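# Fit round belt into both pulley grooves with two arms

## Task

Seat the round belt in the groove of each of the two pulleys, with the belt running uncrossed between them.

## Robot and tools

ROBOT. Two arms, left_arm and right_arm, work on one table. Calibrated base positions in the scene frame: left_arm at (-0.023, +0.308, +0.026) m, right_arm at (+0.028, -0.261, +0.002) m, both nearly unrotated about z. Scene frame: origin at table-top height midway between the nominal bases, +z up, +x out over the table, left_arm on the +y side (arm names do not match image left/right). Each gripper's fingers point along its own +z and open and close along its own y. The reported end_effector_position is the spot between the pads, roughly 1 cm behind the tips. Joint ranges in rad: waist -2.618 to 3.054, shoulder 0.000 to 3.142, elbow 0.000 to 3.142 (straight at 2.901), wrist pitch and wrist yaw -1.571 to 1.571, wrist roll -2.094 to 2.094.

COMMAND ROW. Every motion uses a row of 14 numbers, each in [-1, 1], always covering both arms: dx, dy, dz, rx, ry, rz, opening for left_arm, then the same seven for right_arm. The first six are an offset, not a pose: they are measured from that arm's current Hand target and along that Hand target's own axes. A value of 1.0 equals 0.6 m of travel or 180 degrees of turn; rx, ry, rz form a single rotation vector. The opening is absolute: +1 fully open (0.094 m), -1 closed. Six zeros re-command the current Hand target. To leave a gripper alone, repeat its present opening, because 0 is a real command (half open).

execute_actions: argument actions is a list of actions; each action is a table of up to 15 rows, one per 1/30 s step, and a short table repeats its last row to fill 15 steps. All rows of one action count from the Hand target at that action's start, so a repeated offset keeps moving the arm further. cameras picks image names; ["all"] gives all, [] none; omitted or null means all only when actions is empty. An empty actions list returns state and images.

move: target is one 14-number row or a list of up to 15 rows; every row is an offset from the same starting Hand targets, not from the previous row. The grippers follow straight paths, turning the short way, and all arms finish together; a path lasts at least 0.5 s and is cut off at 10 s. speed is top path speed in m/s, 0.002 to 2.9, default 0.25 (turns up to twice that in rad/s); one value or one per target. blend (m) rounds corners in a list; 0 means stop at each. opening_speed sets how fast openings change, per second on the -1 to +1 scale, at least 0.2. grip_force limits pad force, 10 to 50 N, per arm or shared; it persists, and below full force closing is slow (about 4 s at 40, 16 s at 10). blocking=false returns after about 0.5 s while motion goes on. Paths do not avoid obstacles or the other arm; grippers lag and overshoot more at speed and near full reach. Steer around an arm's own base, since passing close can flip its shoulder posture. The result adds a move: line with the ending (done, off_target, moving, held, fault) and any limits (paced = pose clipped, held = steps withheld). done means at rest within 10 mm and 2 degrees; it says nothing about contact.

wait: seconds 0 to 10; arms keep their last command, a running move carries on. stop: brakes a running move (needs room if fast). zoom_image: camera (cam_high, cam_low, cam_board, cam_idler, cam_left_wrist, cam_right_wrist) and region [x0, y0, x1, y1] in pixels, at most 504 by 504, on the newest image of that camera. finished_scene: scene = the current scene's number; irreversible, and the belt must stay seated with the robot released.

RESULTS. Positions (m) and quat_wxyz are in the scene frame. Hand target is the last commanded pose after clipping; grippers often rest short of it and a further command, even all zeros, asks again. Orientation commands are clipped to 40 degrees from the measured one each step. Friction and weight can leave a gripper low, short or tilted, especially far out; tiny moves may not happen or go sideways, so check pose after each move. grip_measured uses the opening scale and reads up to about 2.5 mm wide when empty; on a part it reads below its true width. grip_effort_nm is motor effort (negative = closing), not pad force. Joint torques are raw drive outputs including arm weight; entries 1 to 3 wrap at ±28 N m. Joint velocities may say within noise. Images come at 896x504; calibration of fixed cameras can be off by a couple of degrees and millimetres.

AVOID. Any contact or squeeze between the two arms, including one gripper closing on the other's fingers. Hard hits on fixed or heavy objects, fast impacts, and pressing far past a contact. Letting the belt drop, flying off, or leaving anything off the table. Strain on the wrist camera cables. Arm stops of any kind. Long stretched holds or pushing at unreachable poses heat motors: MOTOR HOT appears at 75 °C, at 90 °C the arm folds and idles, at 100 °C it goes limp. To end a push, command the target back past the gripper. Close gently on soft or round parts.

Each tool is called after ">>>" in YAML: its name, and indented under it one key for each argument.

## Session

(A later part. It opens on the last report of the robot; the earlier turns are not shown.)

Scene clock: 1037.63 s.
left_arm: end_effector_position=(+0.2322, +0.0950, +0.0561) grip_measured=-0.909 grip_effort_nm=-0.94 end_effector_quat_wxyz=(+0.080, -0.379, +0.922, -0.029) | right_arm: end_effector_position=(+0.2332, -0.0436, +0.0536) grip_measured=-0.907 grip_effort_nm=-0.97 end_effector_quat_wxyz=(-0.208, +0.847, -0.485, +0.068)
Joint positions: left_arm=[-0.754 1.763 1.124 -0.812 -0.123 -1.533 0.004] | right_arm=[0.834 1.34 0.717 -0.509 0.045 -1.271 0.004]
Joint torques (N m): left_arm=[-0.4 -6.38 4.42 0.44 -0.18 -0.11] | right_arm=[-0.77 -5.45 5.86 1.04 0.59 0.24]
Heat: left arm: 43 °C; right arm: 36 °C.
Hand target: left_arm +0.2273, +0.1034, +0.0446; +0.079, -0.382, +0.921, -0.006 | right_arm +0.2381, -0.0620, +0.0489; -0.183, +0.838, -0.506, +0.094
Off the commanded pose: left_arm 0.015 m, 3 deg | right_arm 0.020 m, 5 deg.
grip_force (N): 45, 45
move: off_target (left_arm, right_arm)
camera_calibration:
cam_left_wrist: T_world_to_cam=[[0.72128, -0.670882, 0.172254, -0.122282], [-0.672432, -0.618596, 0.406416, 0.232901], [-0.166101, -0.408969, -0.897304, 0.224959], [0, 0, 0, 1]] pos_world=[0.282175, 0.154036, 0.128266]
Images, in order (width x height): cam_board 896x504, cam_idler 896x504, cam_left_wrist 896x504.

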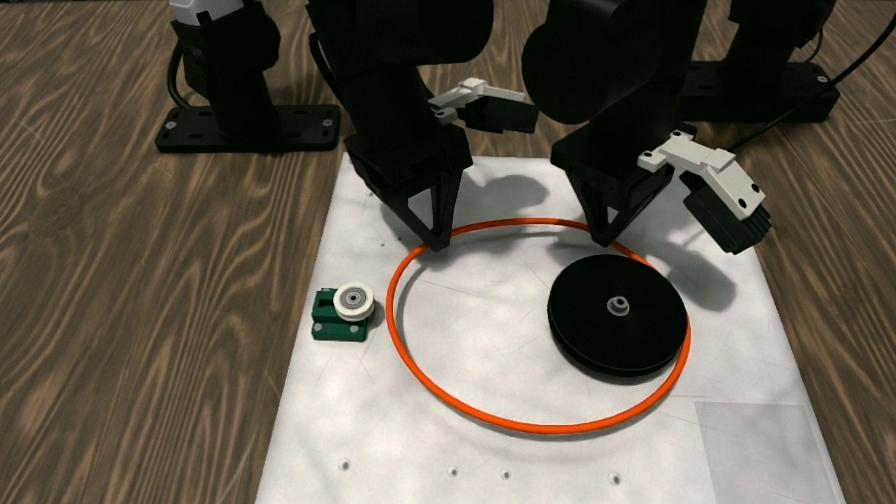

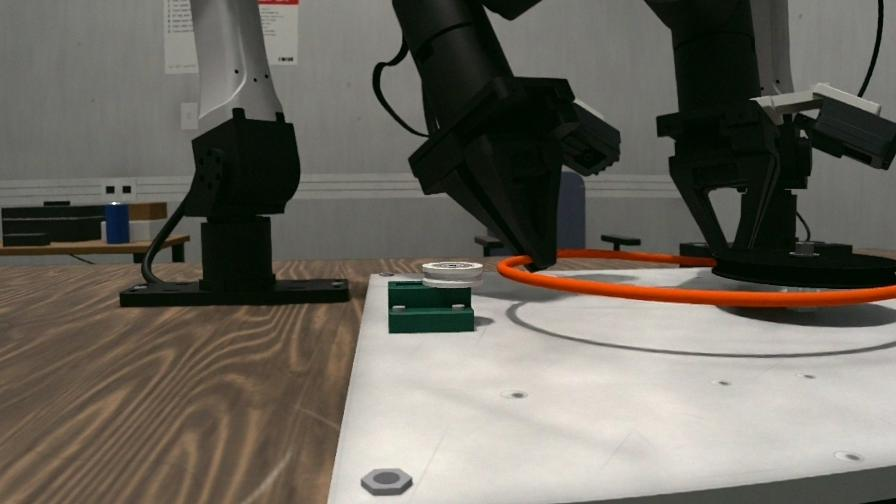

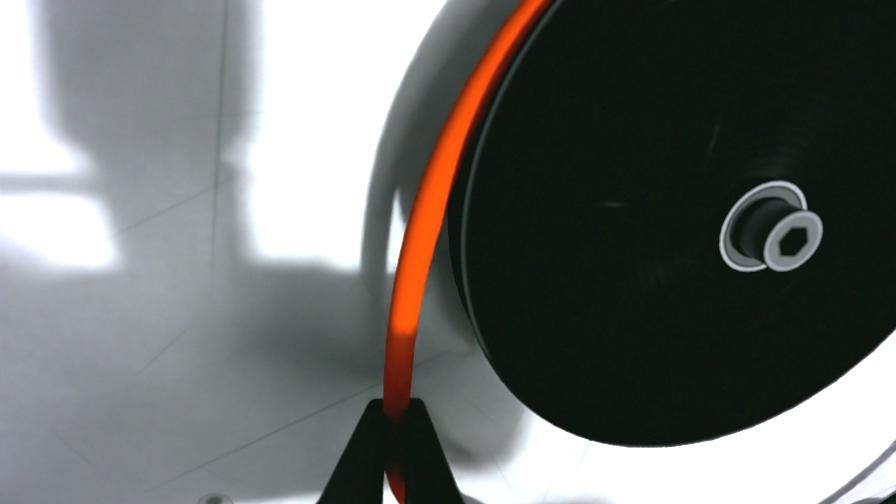

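>>> move:
  target: [0.0015, -0.017, -0.0185, 0, 0, 0, -0.6, 0, 0, 0, 0, 0, 0, -1]
  speed: 0.03
  cameras: ["cam_idler", "cam_board", "cam_left_wrist", "cam_high"]

>>> zoom_image:
  camera: "cam_board"
  region: [500, 180, 750, 430]

>>> zoom_image:
  camera: "cam_idler"
  region: [480, 200, 896, 360]

Scene clock: 1054.57 s.
left_arm: end_effector_position=(+0.2320, +0.0941, +0.0563) grip_measured=-0.602 grip_effort_nm=0.10 end_effector_quat_wxyz=(+0.078, -0.374, +0.924, -0.021) | right_arm: end_effector_position=(+0.2383, -0.0485, +0.0539) grip_measured=-0.907 grip_effort_nm=-0.97 end_effector_quat_wxyz=(-0.205, +0.843, -0.490, +0.082)
Joint positions: left_arm=[-0.757 1.779 1.147 -0.837 -0.124 -1.525 0.019] | right_arm=[0.827 1.34 0.717 -0.509 0.074 -1.271 0.004]
Joint torques (N m): left_arm=[-0.42 -6.54 7.99 0.13 -0.2 -0.22] | right_arm=[-0.29 -5.38 5.86 1.04 0.31 0.25]
Heat: left arm: 44 °C; right arm: 36 °C.
Hand target: left_arm +0.2321, +0.0950, +0.0561; +0.079, -0.382, +0.921, -0.006 | right_arm +0.2380, -0.0620, +0.0489; -0.184, +0.838, -0.506, +0.094
Off the commanded pose: left_arm 0.001 m, 2 deg | right_arm 0.014 m, 3 deg.
grip_force (N): 45, 45
move: off_target (right_arm)
camera_calibration:
cam_left_wrist: T_world_to_cam=[[0.716207, -0.680804, 0.153471, -0.119543], [-0.673941, -0.617589, 0.405447, 0.232489], [-0.181247, -0.393815, -0.901143, 0.227151], [0, 0, 0, 1]] pos_world=[0.283472, 0.151653, 0.128781]
Images, in order (width x height): cam_high 896x504, cam_board 896x504, cam_idler 896x504, cam_left_wrist 896x504.

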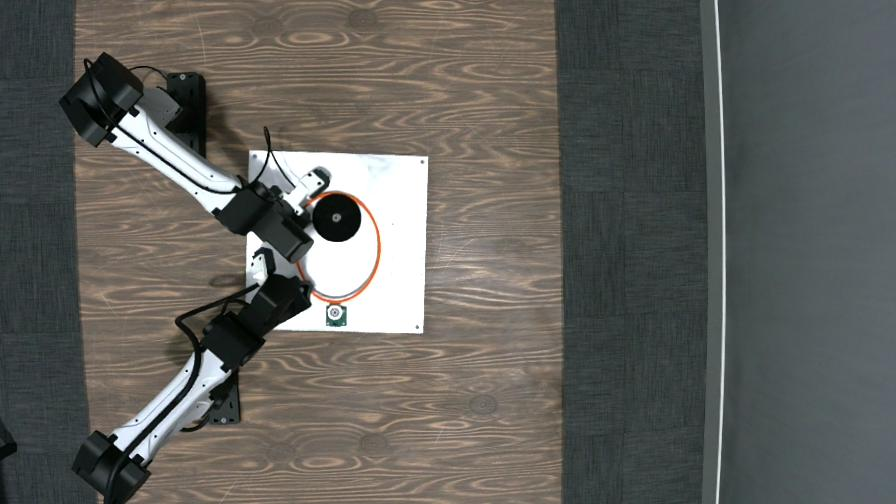

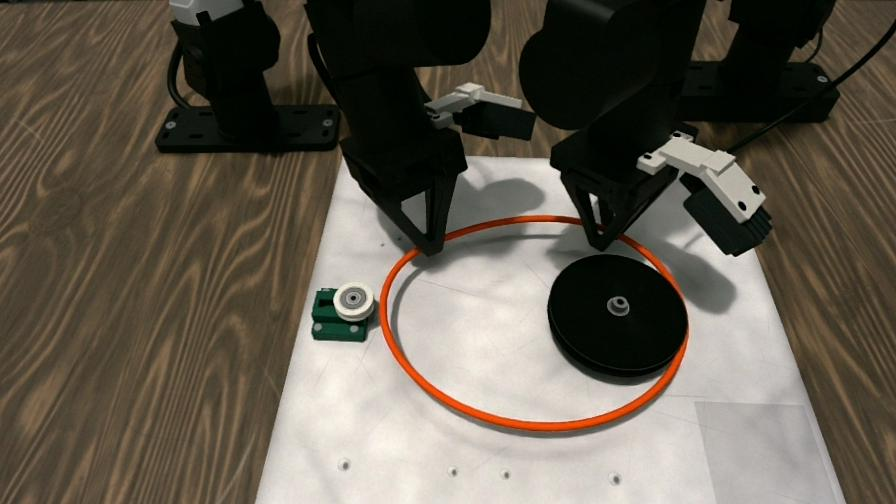

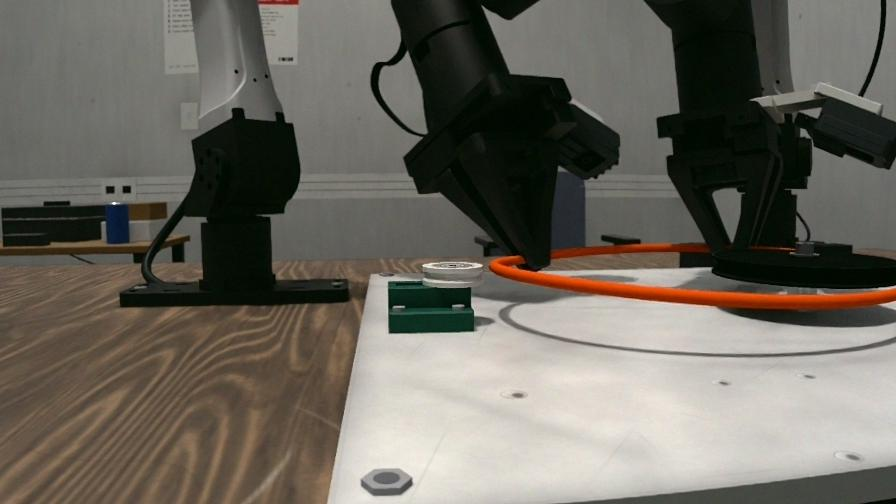

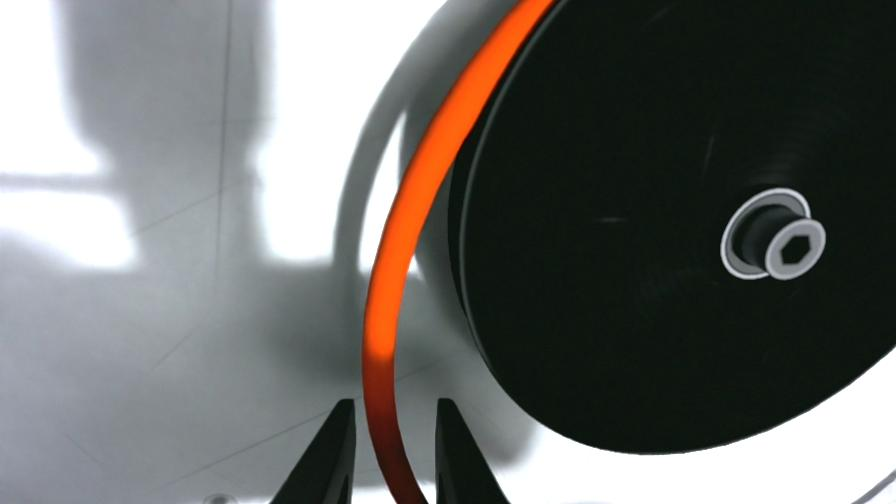

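Scaled by 2.016 from the camera's 896x504 image, which has a finer 1280x720 frame.

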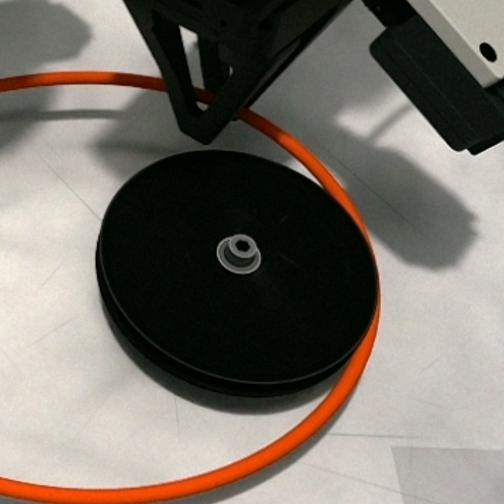

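Scaled by 1.212 from the camera's 896x504 image, which has a finer 1280x720 frame.

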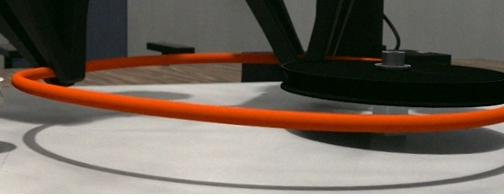

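>>> move:
  target:
    - [0, 0.0067, 0, 0, 0, 0, -0.6, 0, 0, 0, 0, 0, 0, -1]
    - [-0.0188, -0.0028, -0.1317, 0, 0, 0, -0.6, 0, 0, 0, 0, 0, 0, -1]
    - [-0.1297, 0.165, -0.1623, 0, 0, 0, -0.6, 0, 0, 0, 0, 0, 0, -1]
  speed: [0.03, 0.1, 0.2]
  blend: [0, 0.02, 0]
  cameras: ["cam_idler", "cam_board", "cam_high", "cam_right_wrist"]

>>> zoom_image:
  camera: "cam_board"
  region: [500, 180, 750, 430]

>>> zoom_image:
  camera: "cam_idler"
  region: [400, 200, 896, 360]

>>> zoom_image:
  camera: "cam_high"
  region: [260, 180, 410, 340]

Scene clock: 1075.47 s.
left_arm: end_effector_position=(+0.2126, +0.2107, +0.1584) grip_measured=-0.602 grip_effort_nm=0.10 end_effector_quat_wxyz=(+0.093, -0.386, +0.918, -0.014) | right_arm: end_effector_position=(+0.2389, -0.0490, +0.0540) grip_measured=-0.907 grip_effort_nm=-0.97 end_effector_quat_wxyz=(-0.204, +0.843, -0.491, +0.085)
Joint positions: left_arm=[-0.471 1.37 1.146 -1.205 -0.124 -1.266 0.019] | right_arm=[0.827 1.34 0.717 -0.509 0.078 -1.271 0.004]
Joint torques (N m): left_arm=[0.01 -6.31 5.29 0.25 0.12 0.25] | right_arm=[-0.29 -5.37 5.85 1.04 0.29 0.25]
Heat: left arm: 44 °C; right arm: 35 °C.
Hand target: left_arm +0.2021, +0.2152, +0.1561; +0.079, -0.382, +0.921, -0.006 | right_arm +0.2380, -0.0620, +0.0489; -0.184, +0.838, -0.506, +0.094
Off the commanded pose: left_arm 0.012 m, 2 deg | right_arm 0.014 m, 3 deg.
grip_force (N): 45, 45
move: off_target (left_arm, right_arm)
camera_calibration:
cam_right_wrist: T_world_to_cam=[[0.75056, 0.461583, 0.472865, -0.190946], [0.246138, -0.859383, 0.448193, -0.0896749], [0.61325, -0.220006, -0.758631, -0.0110318], [0, 0, 0, 1]] pos_world=[0.172154, 0.00864533, 0.122114]
Images, in order (width x height): cam_high 896x504, cam_board 896x504, cam_idler 896x504, cam_right_wrist 896x504.

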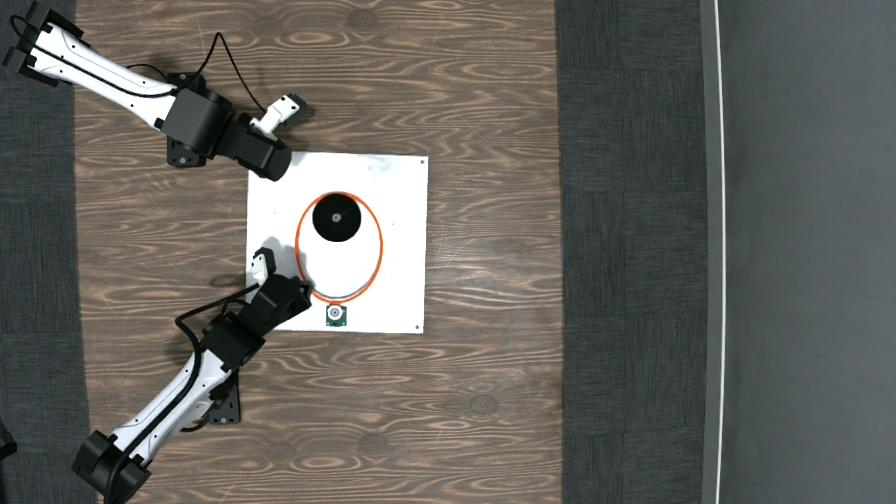

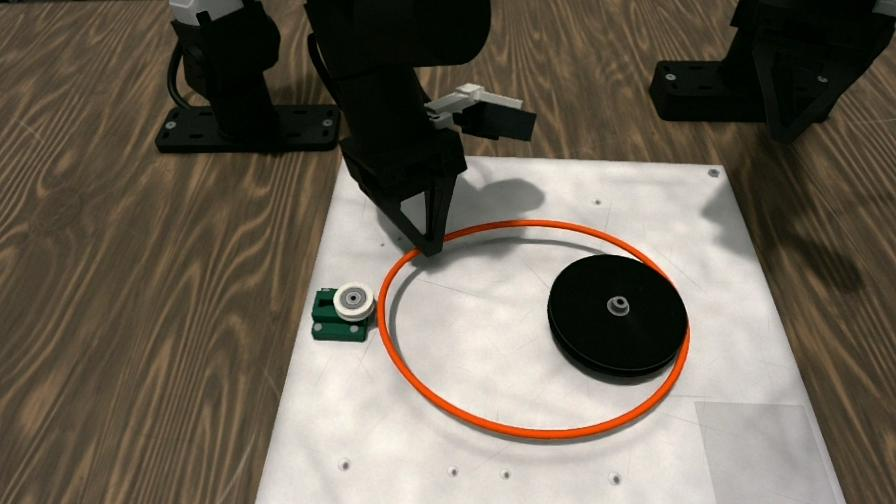

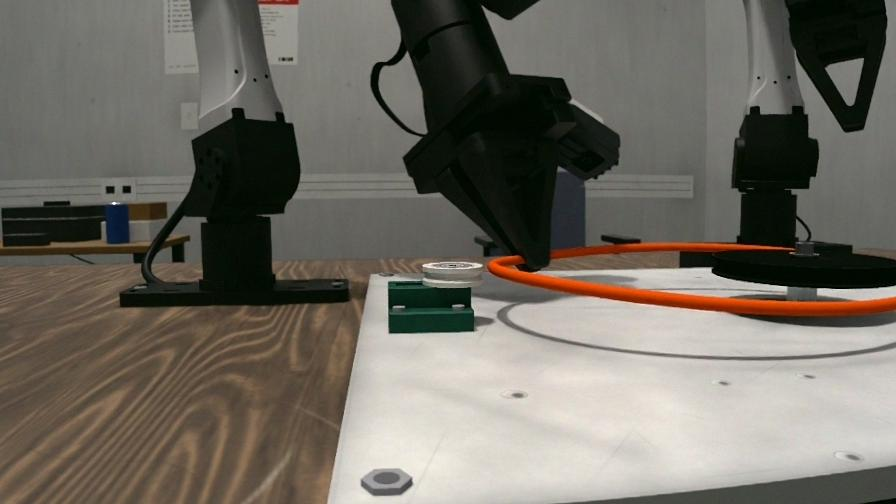

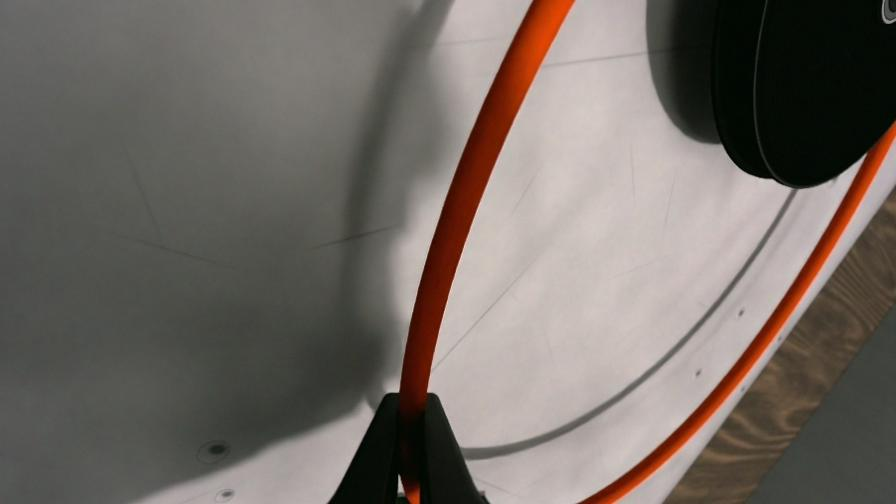

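Scaled by 2.016 from the camera's 896x504 image, which has a finer 1280x720 frame.

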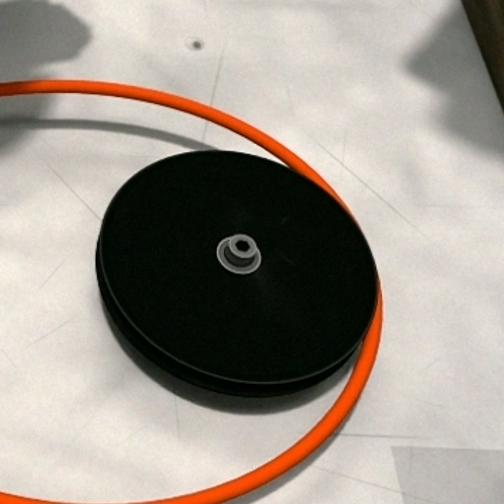

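Scaled by 1.016 from the camera's 896x504 image, which has a finer 1280x720 frame.

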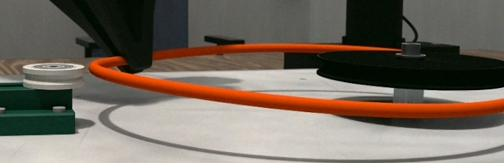

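Scaled by 3.150 from the camera's 896x504 image, which has a finer 1280x720 frame.

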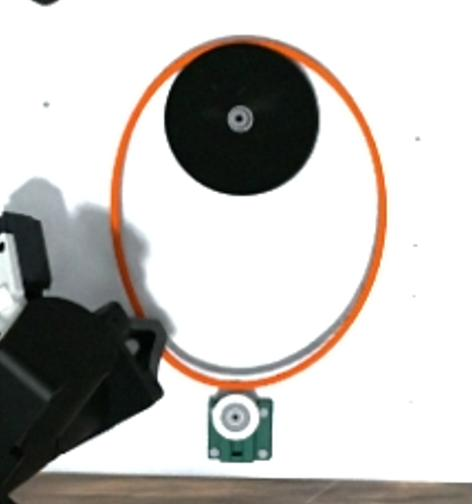

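>>> move:
  target: [0, 0, 0, 0, 0, 0, -0.6, 0.0203, -0.005, -0.0203, 0.0039, 0.0537, 0.122, -1]
  speed: 0.05
  cameras: ["cam_idler", "cam_board", "cam_high", "cam_right_wrist"]

>>> zoom_image:
  camera: "cam_board"
  region: [500, 180, 750, 430]

>>> zoom_image:
  camera: "cam_idler"
  region: [400, 200, 896, 360]

>>> zoom_image:
  camera: "cam_high"
  region: [260, 180, 410, 340]

Scene clock: 1103.57 s.
left_arm: end_effector_position=(+0.2126, +0.2107, +0.1584) grip_measured=-0.602 grip_effort_nm=0.10 end_effector_quat_wxyz=(+0.093, -0.386, +0.918, -0.014) | right_arm: end_effector_position=(+0.2385, -0.0648, +0.0577) grip_measured=-0.907 grip_effort_nm=-0.97 end_effector_quat_wxyz=(-0.178, +0.724, -0.658, +0.103)
Joint positions: left_arm=[-0.471 1.37 1.146 -1.205 -0.124 -1.266 0.019] | right_arm=[0.877 1.357 0.766 -0.625 0.221 -0.823 0.004]
Joint torques (N m): left_arm=[0.02 -6.15 5.11 0.31 0.12 0.22] | right_arm=[0.8 -3.93 9.01 0.67 0.66 0.36]
Heat: left arm: 43 °C; right arm: 34 °C.
Hand target: left_arm +0.2021, +0.2152, +0.1561; +0.079, -0.382, +0.921, -0.006 | right_arm +0.2420, -0.0742, +0.0608; -0.160, +0.714, -0.669, +0.130
Off the commanded pose: left_arm 0.012 m, 2 deg | right_arm 0.010 m, 4 deg.
grip_force (N): 45, 45
move: off_target (left_arm, right_arm)
camera_calibration:
cam_right_wrist: T_world_to_cam=[[0.890343, 0.11069, 0.441631, -0.239406], [-0.102966, -0.895912, 0.432133, -0.022986], [0.443495, -0.43022, -0.786272, 0.0169588], [0, 0, 0, 1]] pos_world=[0.203265, 0.0132025, 0.128996]
Images, in order (width x height): cam_high 896x504, cam_board 896x504, cam_idler 896x504, cam_right_wrist 896x504.

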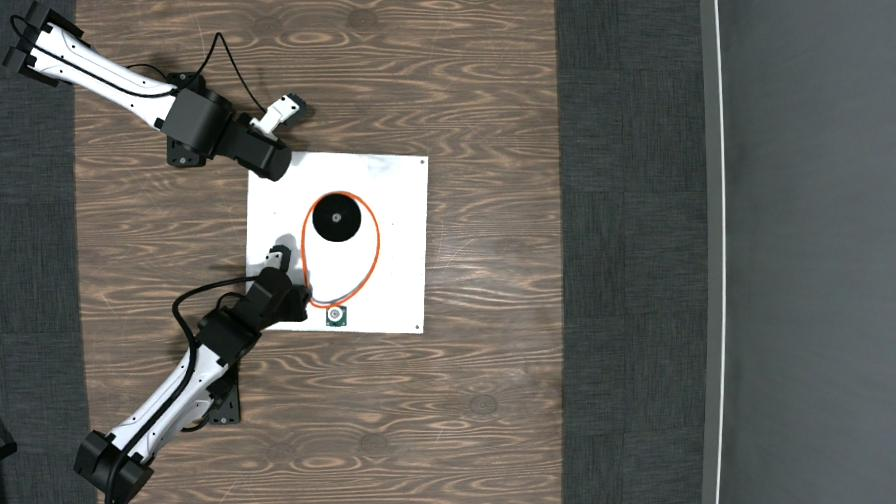

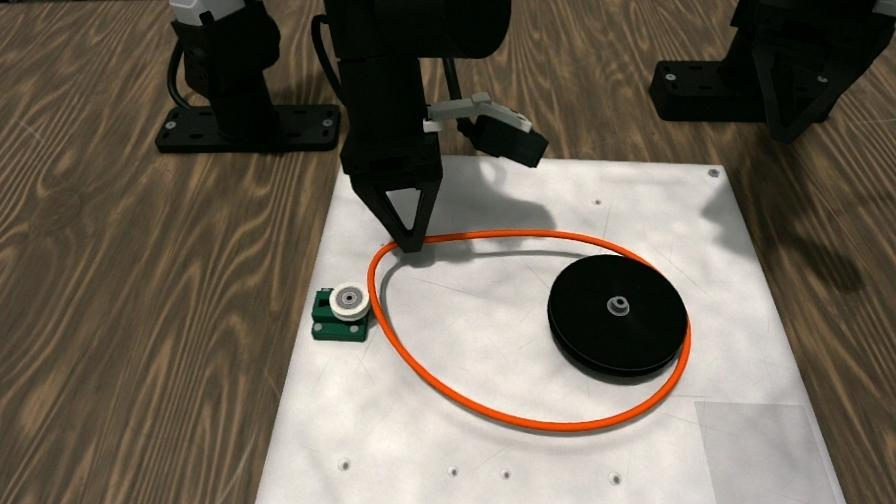

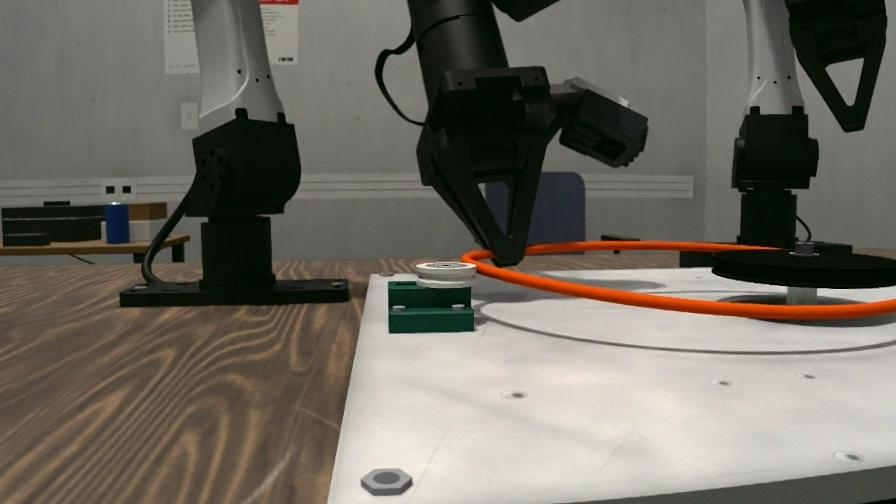

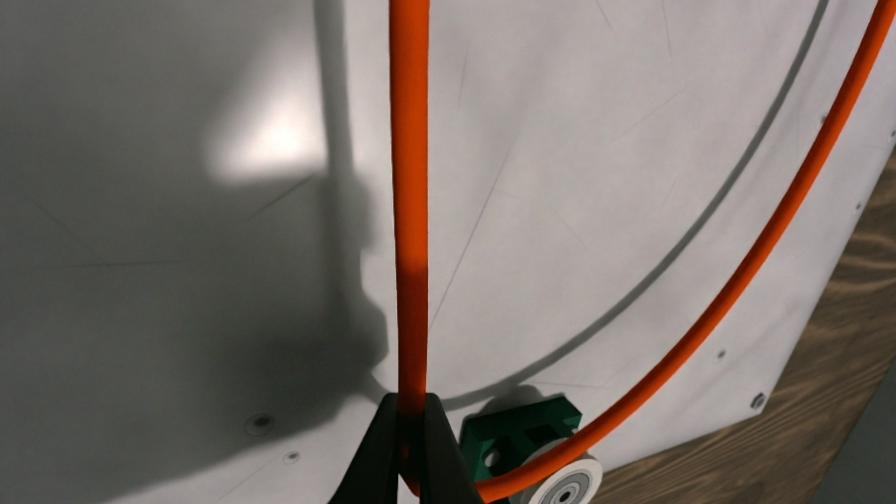

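Scaled by 2.016 from the camera's 896x504 image, which has a finer 1280x720 frame.

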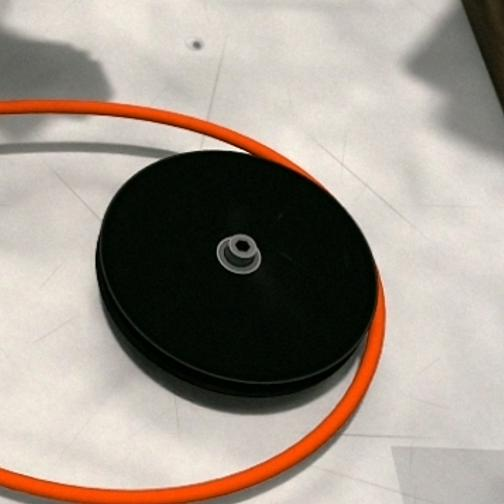

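Scaled by 1.016 from the camera's 896x504 image, which has a finer 1280x720 frame.

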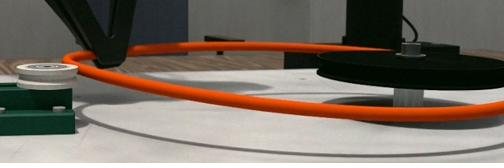

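Scaled by 3.150 from the camera's 896x504 image, which has a finer 1280x720 frame.

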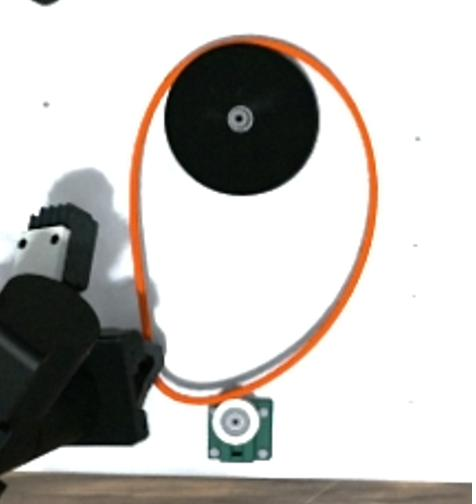

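>>> zoom_image:
  camera: "cam_idler"
  region: [360, 220, 540, 350]

>>> zoom_image:
  camera: "cam_board"
  region: [290, 220, 450, 360]

>>> zoom_image:
  camera: "cam_right_wrist"
  region: [400, 340, 680, 504]

Scaled by 2.800 from the camera's 896x504 image, which has a finer 1280x720 frame.

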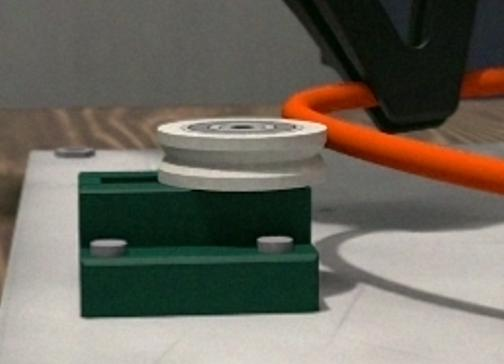

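Scaled by 3.150 from the camera's 896x504 image, which has a finer 1280x720 frame.

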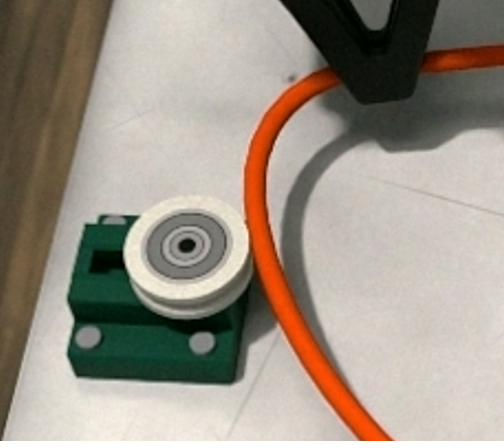

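Scaled by 1.800 from the camera's 896x504 image, which has a finer 1280x720 frame.

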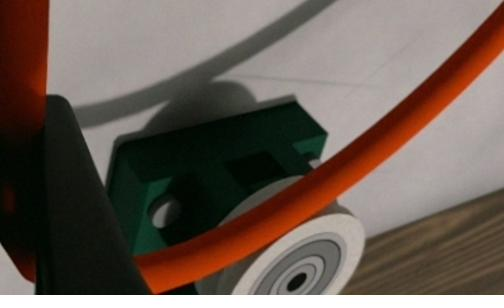

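>>> move:
  target: [0, 0, 0, 0, 0, 0, -0.6, 0.0217, -0.0345, -0.0075, 0.0019, 0.0268, 0.061, -1]
  speed: 0.04
  cameras: ["cam_idler", "cam_board", "cam_high", "cam_right_wrist"]

>>> zoom_image:
  camera: "cam_board"
  region: [280, 180, 720, 430]

>>> zoom_image:
  camera: "cam_idler"
  region: [360, 220, 540, 350]

>>> zoom_image:
  camera: "cam_high"
  region: [260, 180, 410, 340]

Scene clock: 1143.83 s.
left_arm: end_effector_position=(+0.2126, +0.2107, +0.1584) grip_measured=-0.602 grip_effort_nm=0.10 end_effector_quat_wxyz=(+0.093, -0.386, +0.918, -0.014) | right_arm: end_effector_position=(+0.2528, -0.0711, +0.0689) grip_measured=-0.907 grip_effort_nm=-0.97 end_effector_quat_wxyz=(+0.163, -0.659, +0.725, -0.113)
Joint positions: left_arm=[-0.471 1.37 1.146 -1.205 -0.124 -1.266 0.019] | right_arm=[0.848 1.408 0.862 -0.717 0.261 -0.662 0.004]
Joint torques (N m): left_arm=[-0.09 -6.04 5.14 0.28 0.13 0.22] | right_arm=[-0.73 -4.44 9.02 0.56 0.75 0.36]
Heat: left arm: 42 °C; right arm: 38 °C.
Hand target: left_arm +0.2021, +0.2152, +0.1561; +0.079, -0.382, +0.921, -0.006 | right_arm +0.2600, -0.0861, +0.0729; +0.146, -0.640, +0.740, -0.146
Off the commanded pose: left_arm 0.012 m, 2 deg | right_arm 0.017 m, 5 deg.
grip_force (N): 45, 45
move: off_target (left_arm, right_arm)
camera_calibration:
cam_right_wrist: T_world_to_cam=[[0.901735, -0.0605791, 0.428024, -0.270474], [-0.263389, -0.862118, 0.432874, 0.0108584], [0.342784, -0.503074, -0.793357, 0.0375071], [0, 0, 0, 1]] pos_world=[0.233899, 0.011845, 0.140825]
Images, in order (width x height): cam_high 896x504, cam_board 896x504, cam_idler 896x504, cam_right_wrist 896x504.

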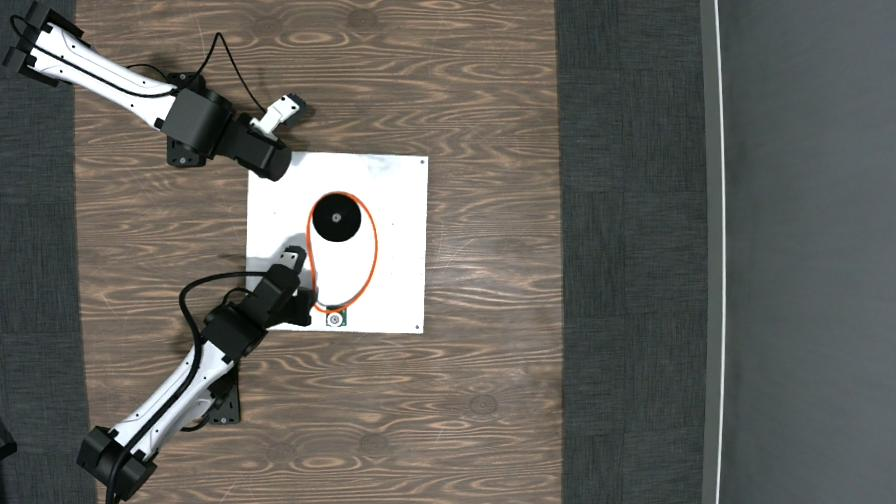

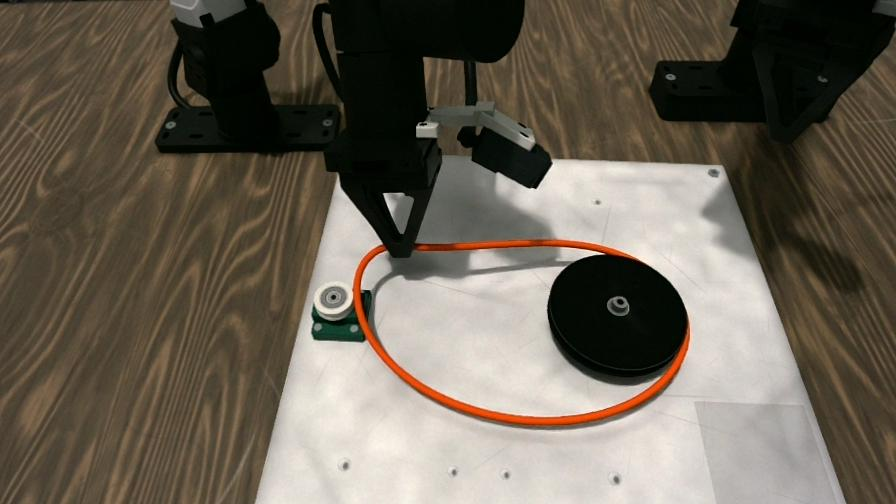

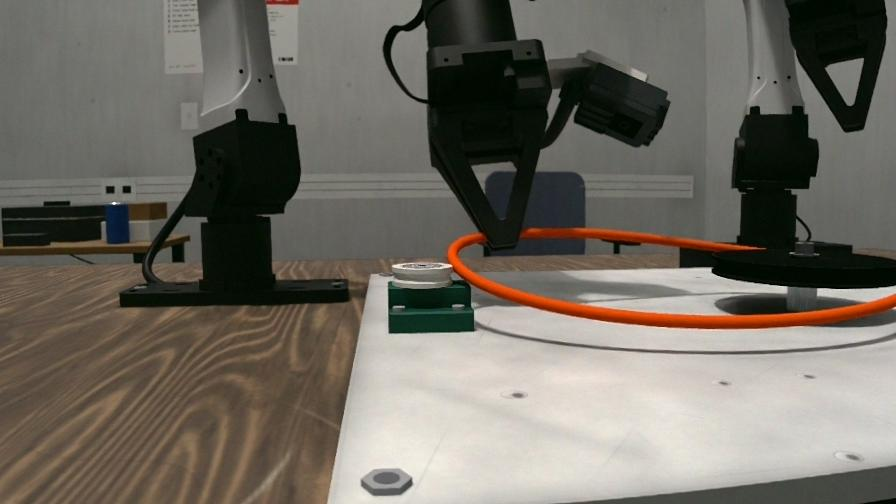

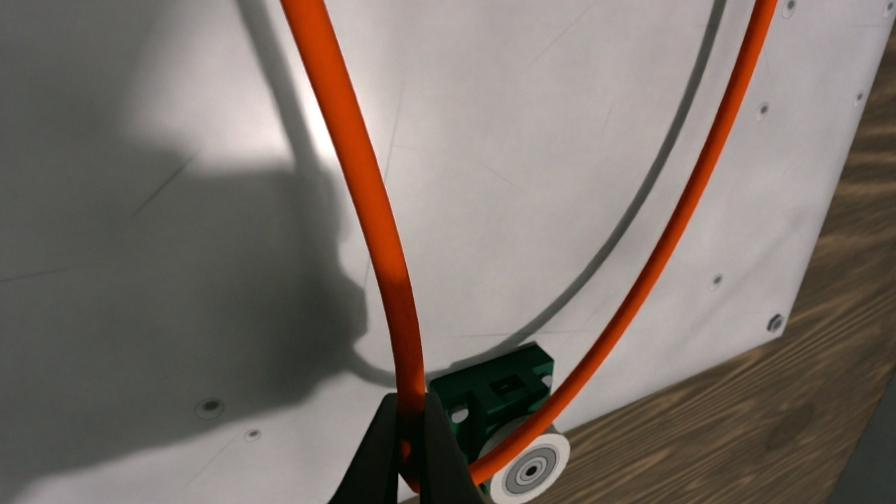

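Scaled by 1.145 from the camera's 896x504 image, which has a finer 1280x720 frame.

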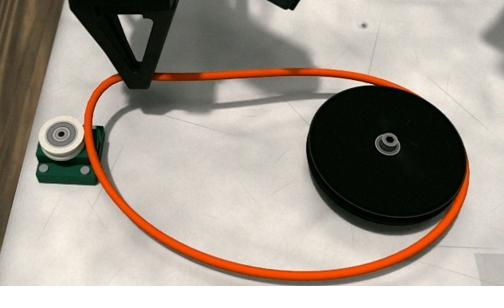

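Scaled by 2.800 from the camera's 896x504 image, which has a finer 1280x720 frame.

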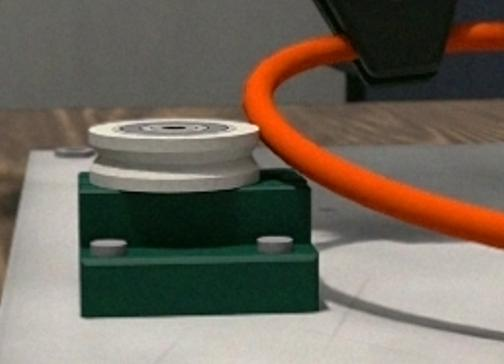

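Scaled by 3.150 from the camera's 896x504 image, which has a finer 1280x720 frame.

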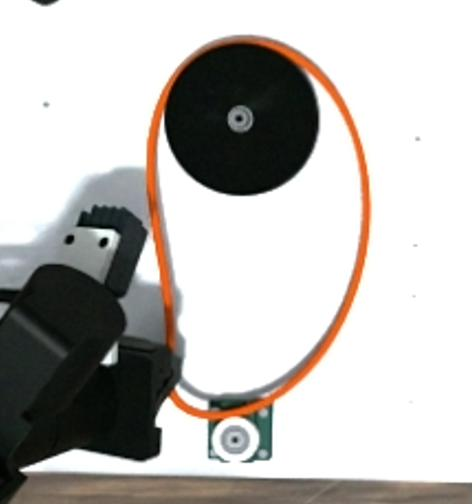

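>>> move:
  target: [0, 0, 0, 0, 0, 0, -0.6, -0.017, -0.0057, -0.0188, 0, 0, 0, -1]
  speed: 0.04
  cameras: ["cam_idler", "cam_board", "cam_high"]

>>> zoom_image:
  camera: "cam_board"
  region: [280, 180, 720, 430]

>>> zoom_image:
  camera: "cam_idler"
  region: [360, 220, 540, 350]

>>> zoom_image:
  camera: "cam_high"
  region: [260, 180, 410, 340]

Scene clock: 1178.67 s.
left_arm: end_effector_position=(+0.2126, +0.2107, +0.1584) grip_measured=-0.602 grip_effort_nm=0.10 end_effector_quat_wxyz=(+0.093, -0.386, +0.918, -0.014) | right_arm: end_effector_position=(+0.2562, -0.0701, +0.0800) grip_measured=-0.907 grip_effort_nm=-0.97 end_effector_quat_wxyz=(+0.155, -0.652, +0.732, -0.122)
Joint positions: left_arm=[-0.471 1.37 1.146 -1.205 -0.124 -1.266 0.019] | right_arm=[0.853 1.427 0.926 -0.785 0.281 -0.636 0.004]
Joint torques (N m): left_arm=[0.03 -5.91 5.23 0.3 0.13 0.2] | right_arm=[0.91 -4.67 9.18 0.62 0.64 0.36]
Heat: left arm: 42 °C; right arm: 39 °C.
Hand target: left_arm +0.2021, +0.2152, +0.1561; +0.079, -0.382, +0.921, -0.006 | right_arm +0.2600, -0.0762, +0.0850; +0.146, -0.640, +0.740, -0.146
Off the commanded pose: left_arm 0.012 m, 2 deg | right_arm 0.009 m, 3 deg.
grip_force (N): 45, 45
move: off_target (left_arm, right_arm)
Images, in order (width x height): cam_high 896x504, cam_board 896x504, cam_idler 896x504.

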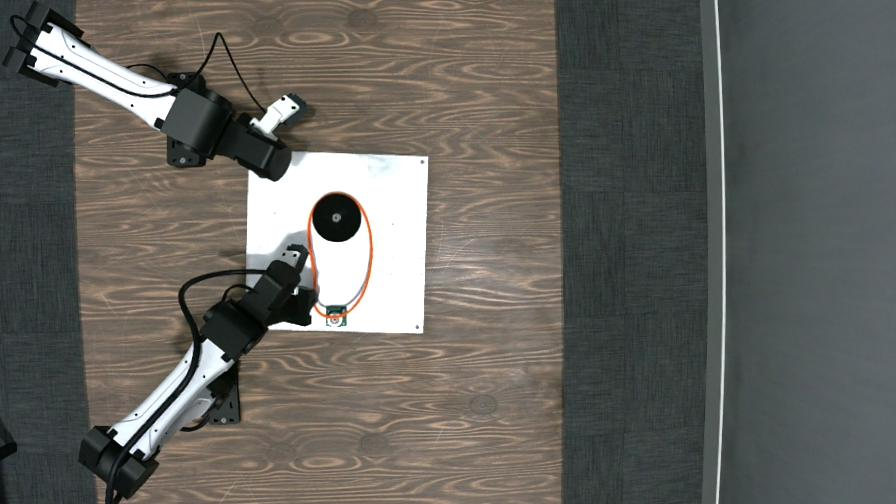

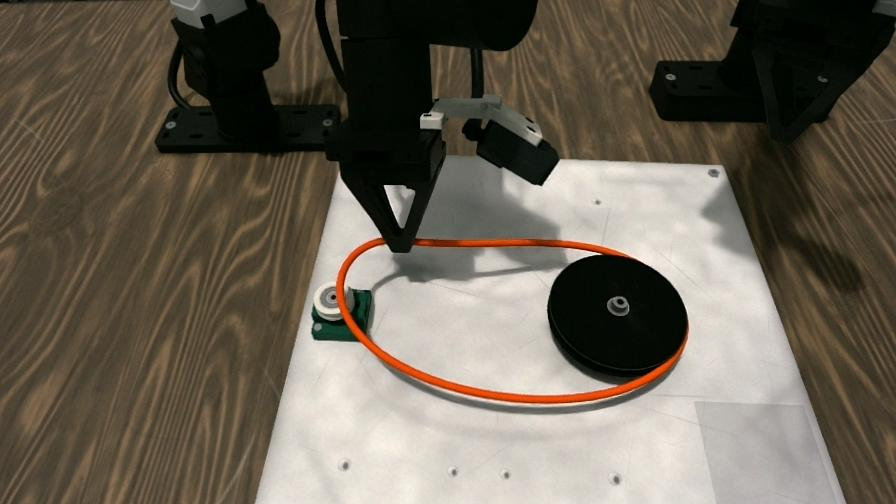

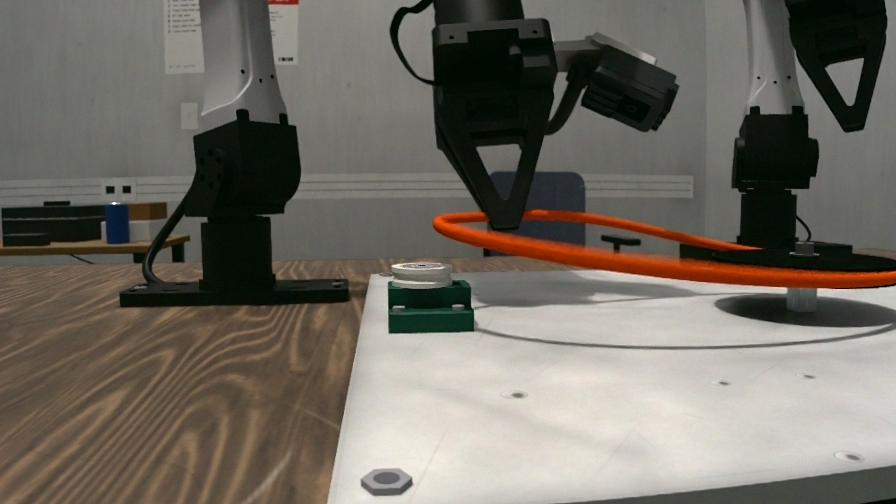

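Scaled by 1.145 from the camera's 896x504 image, which has a finer 1280x720 frame.

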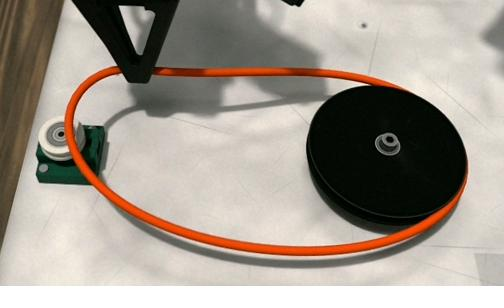

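Scaled by 2.800 from the camera's 896x504 image, which has a finer 1280x720 frame.

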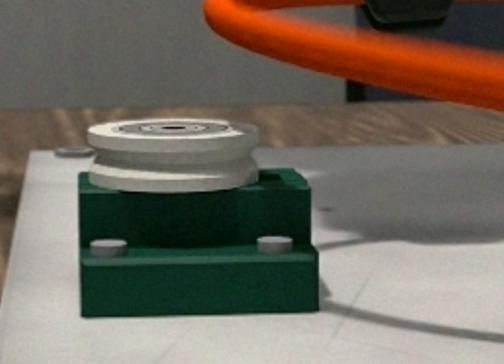

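Scaled by 3.150 from the camera's 896x504 image, which has a finer 1280x720 frame.

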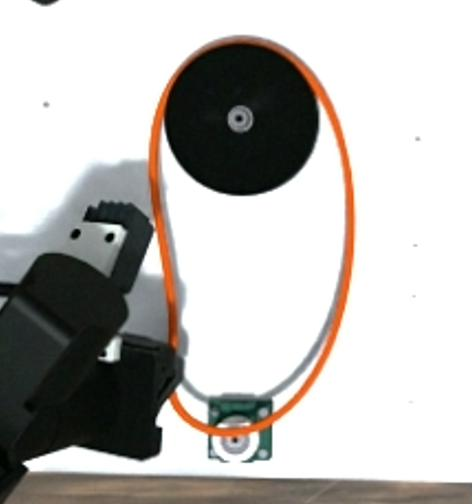

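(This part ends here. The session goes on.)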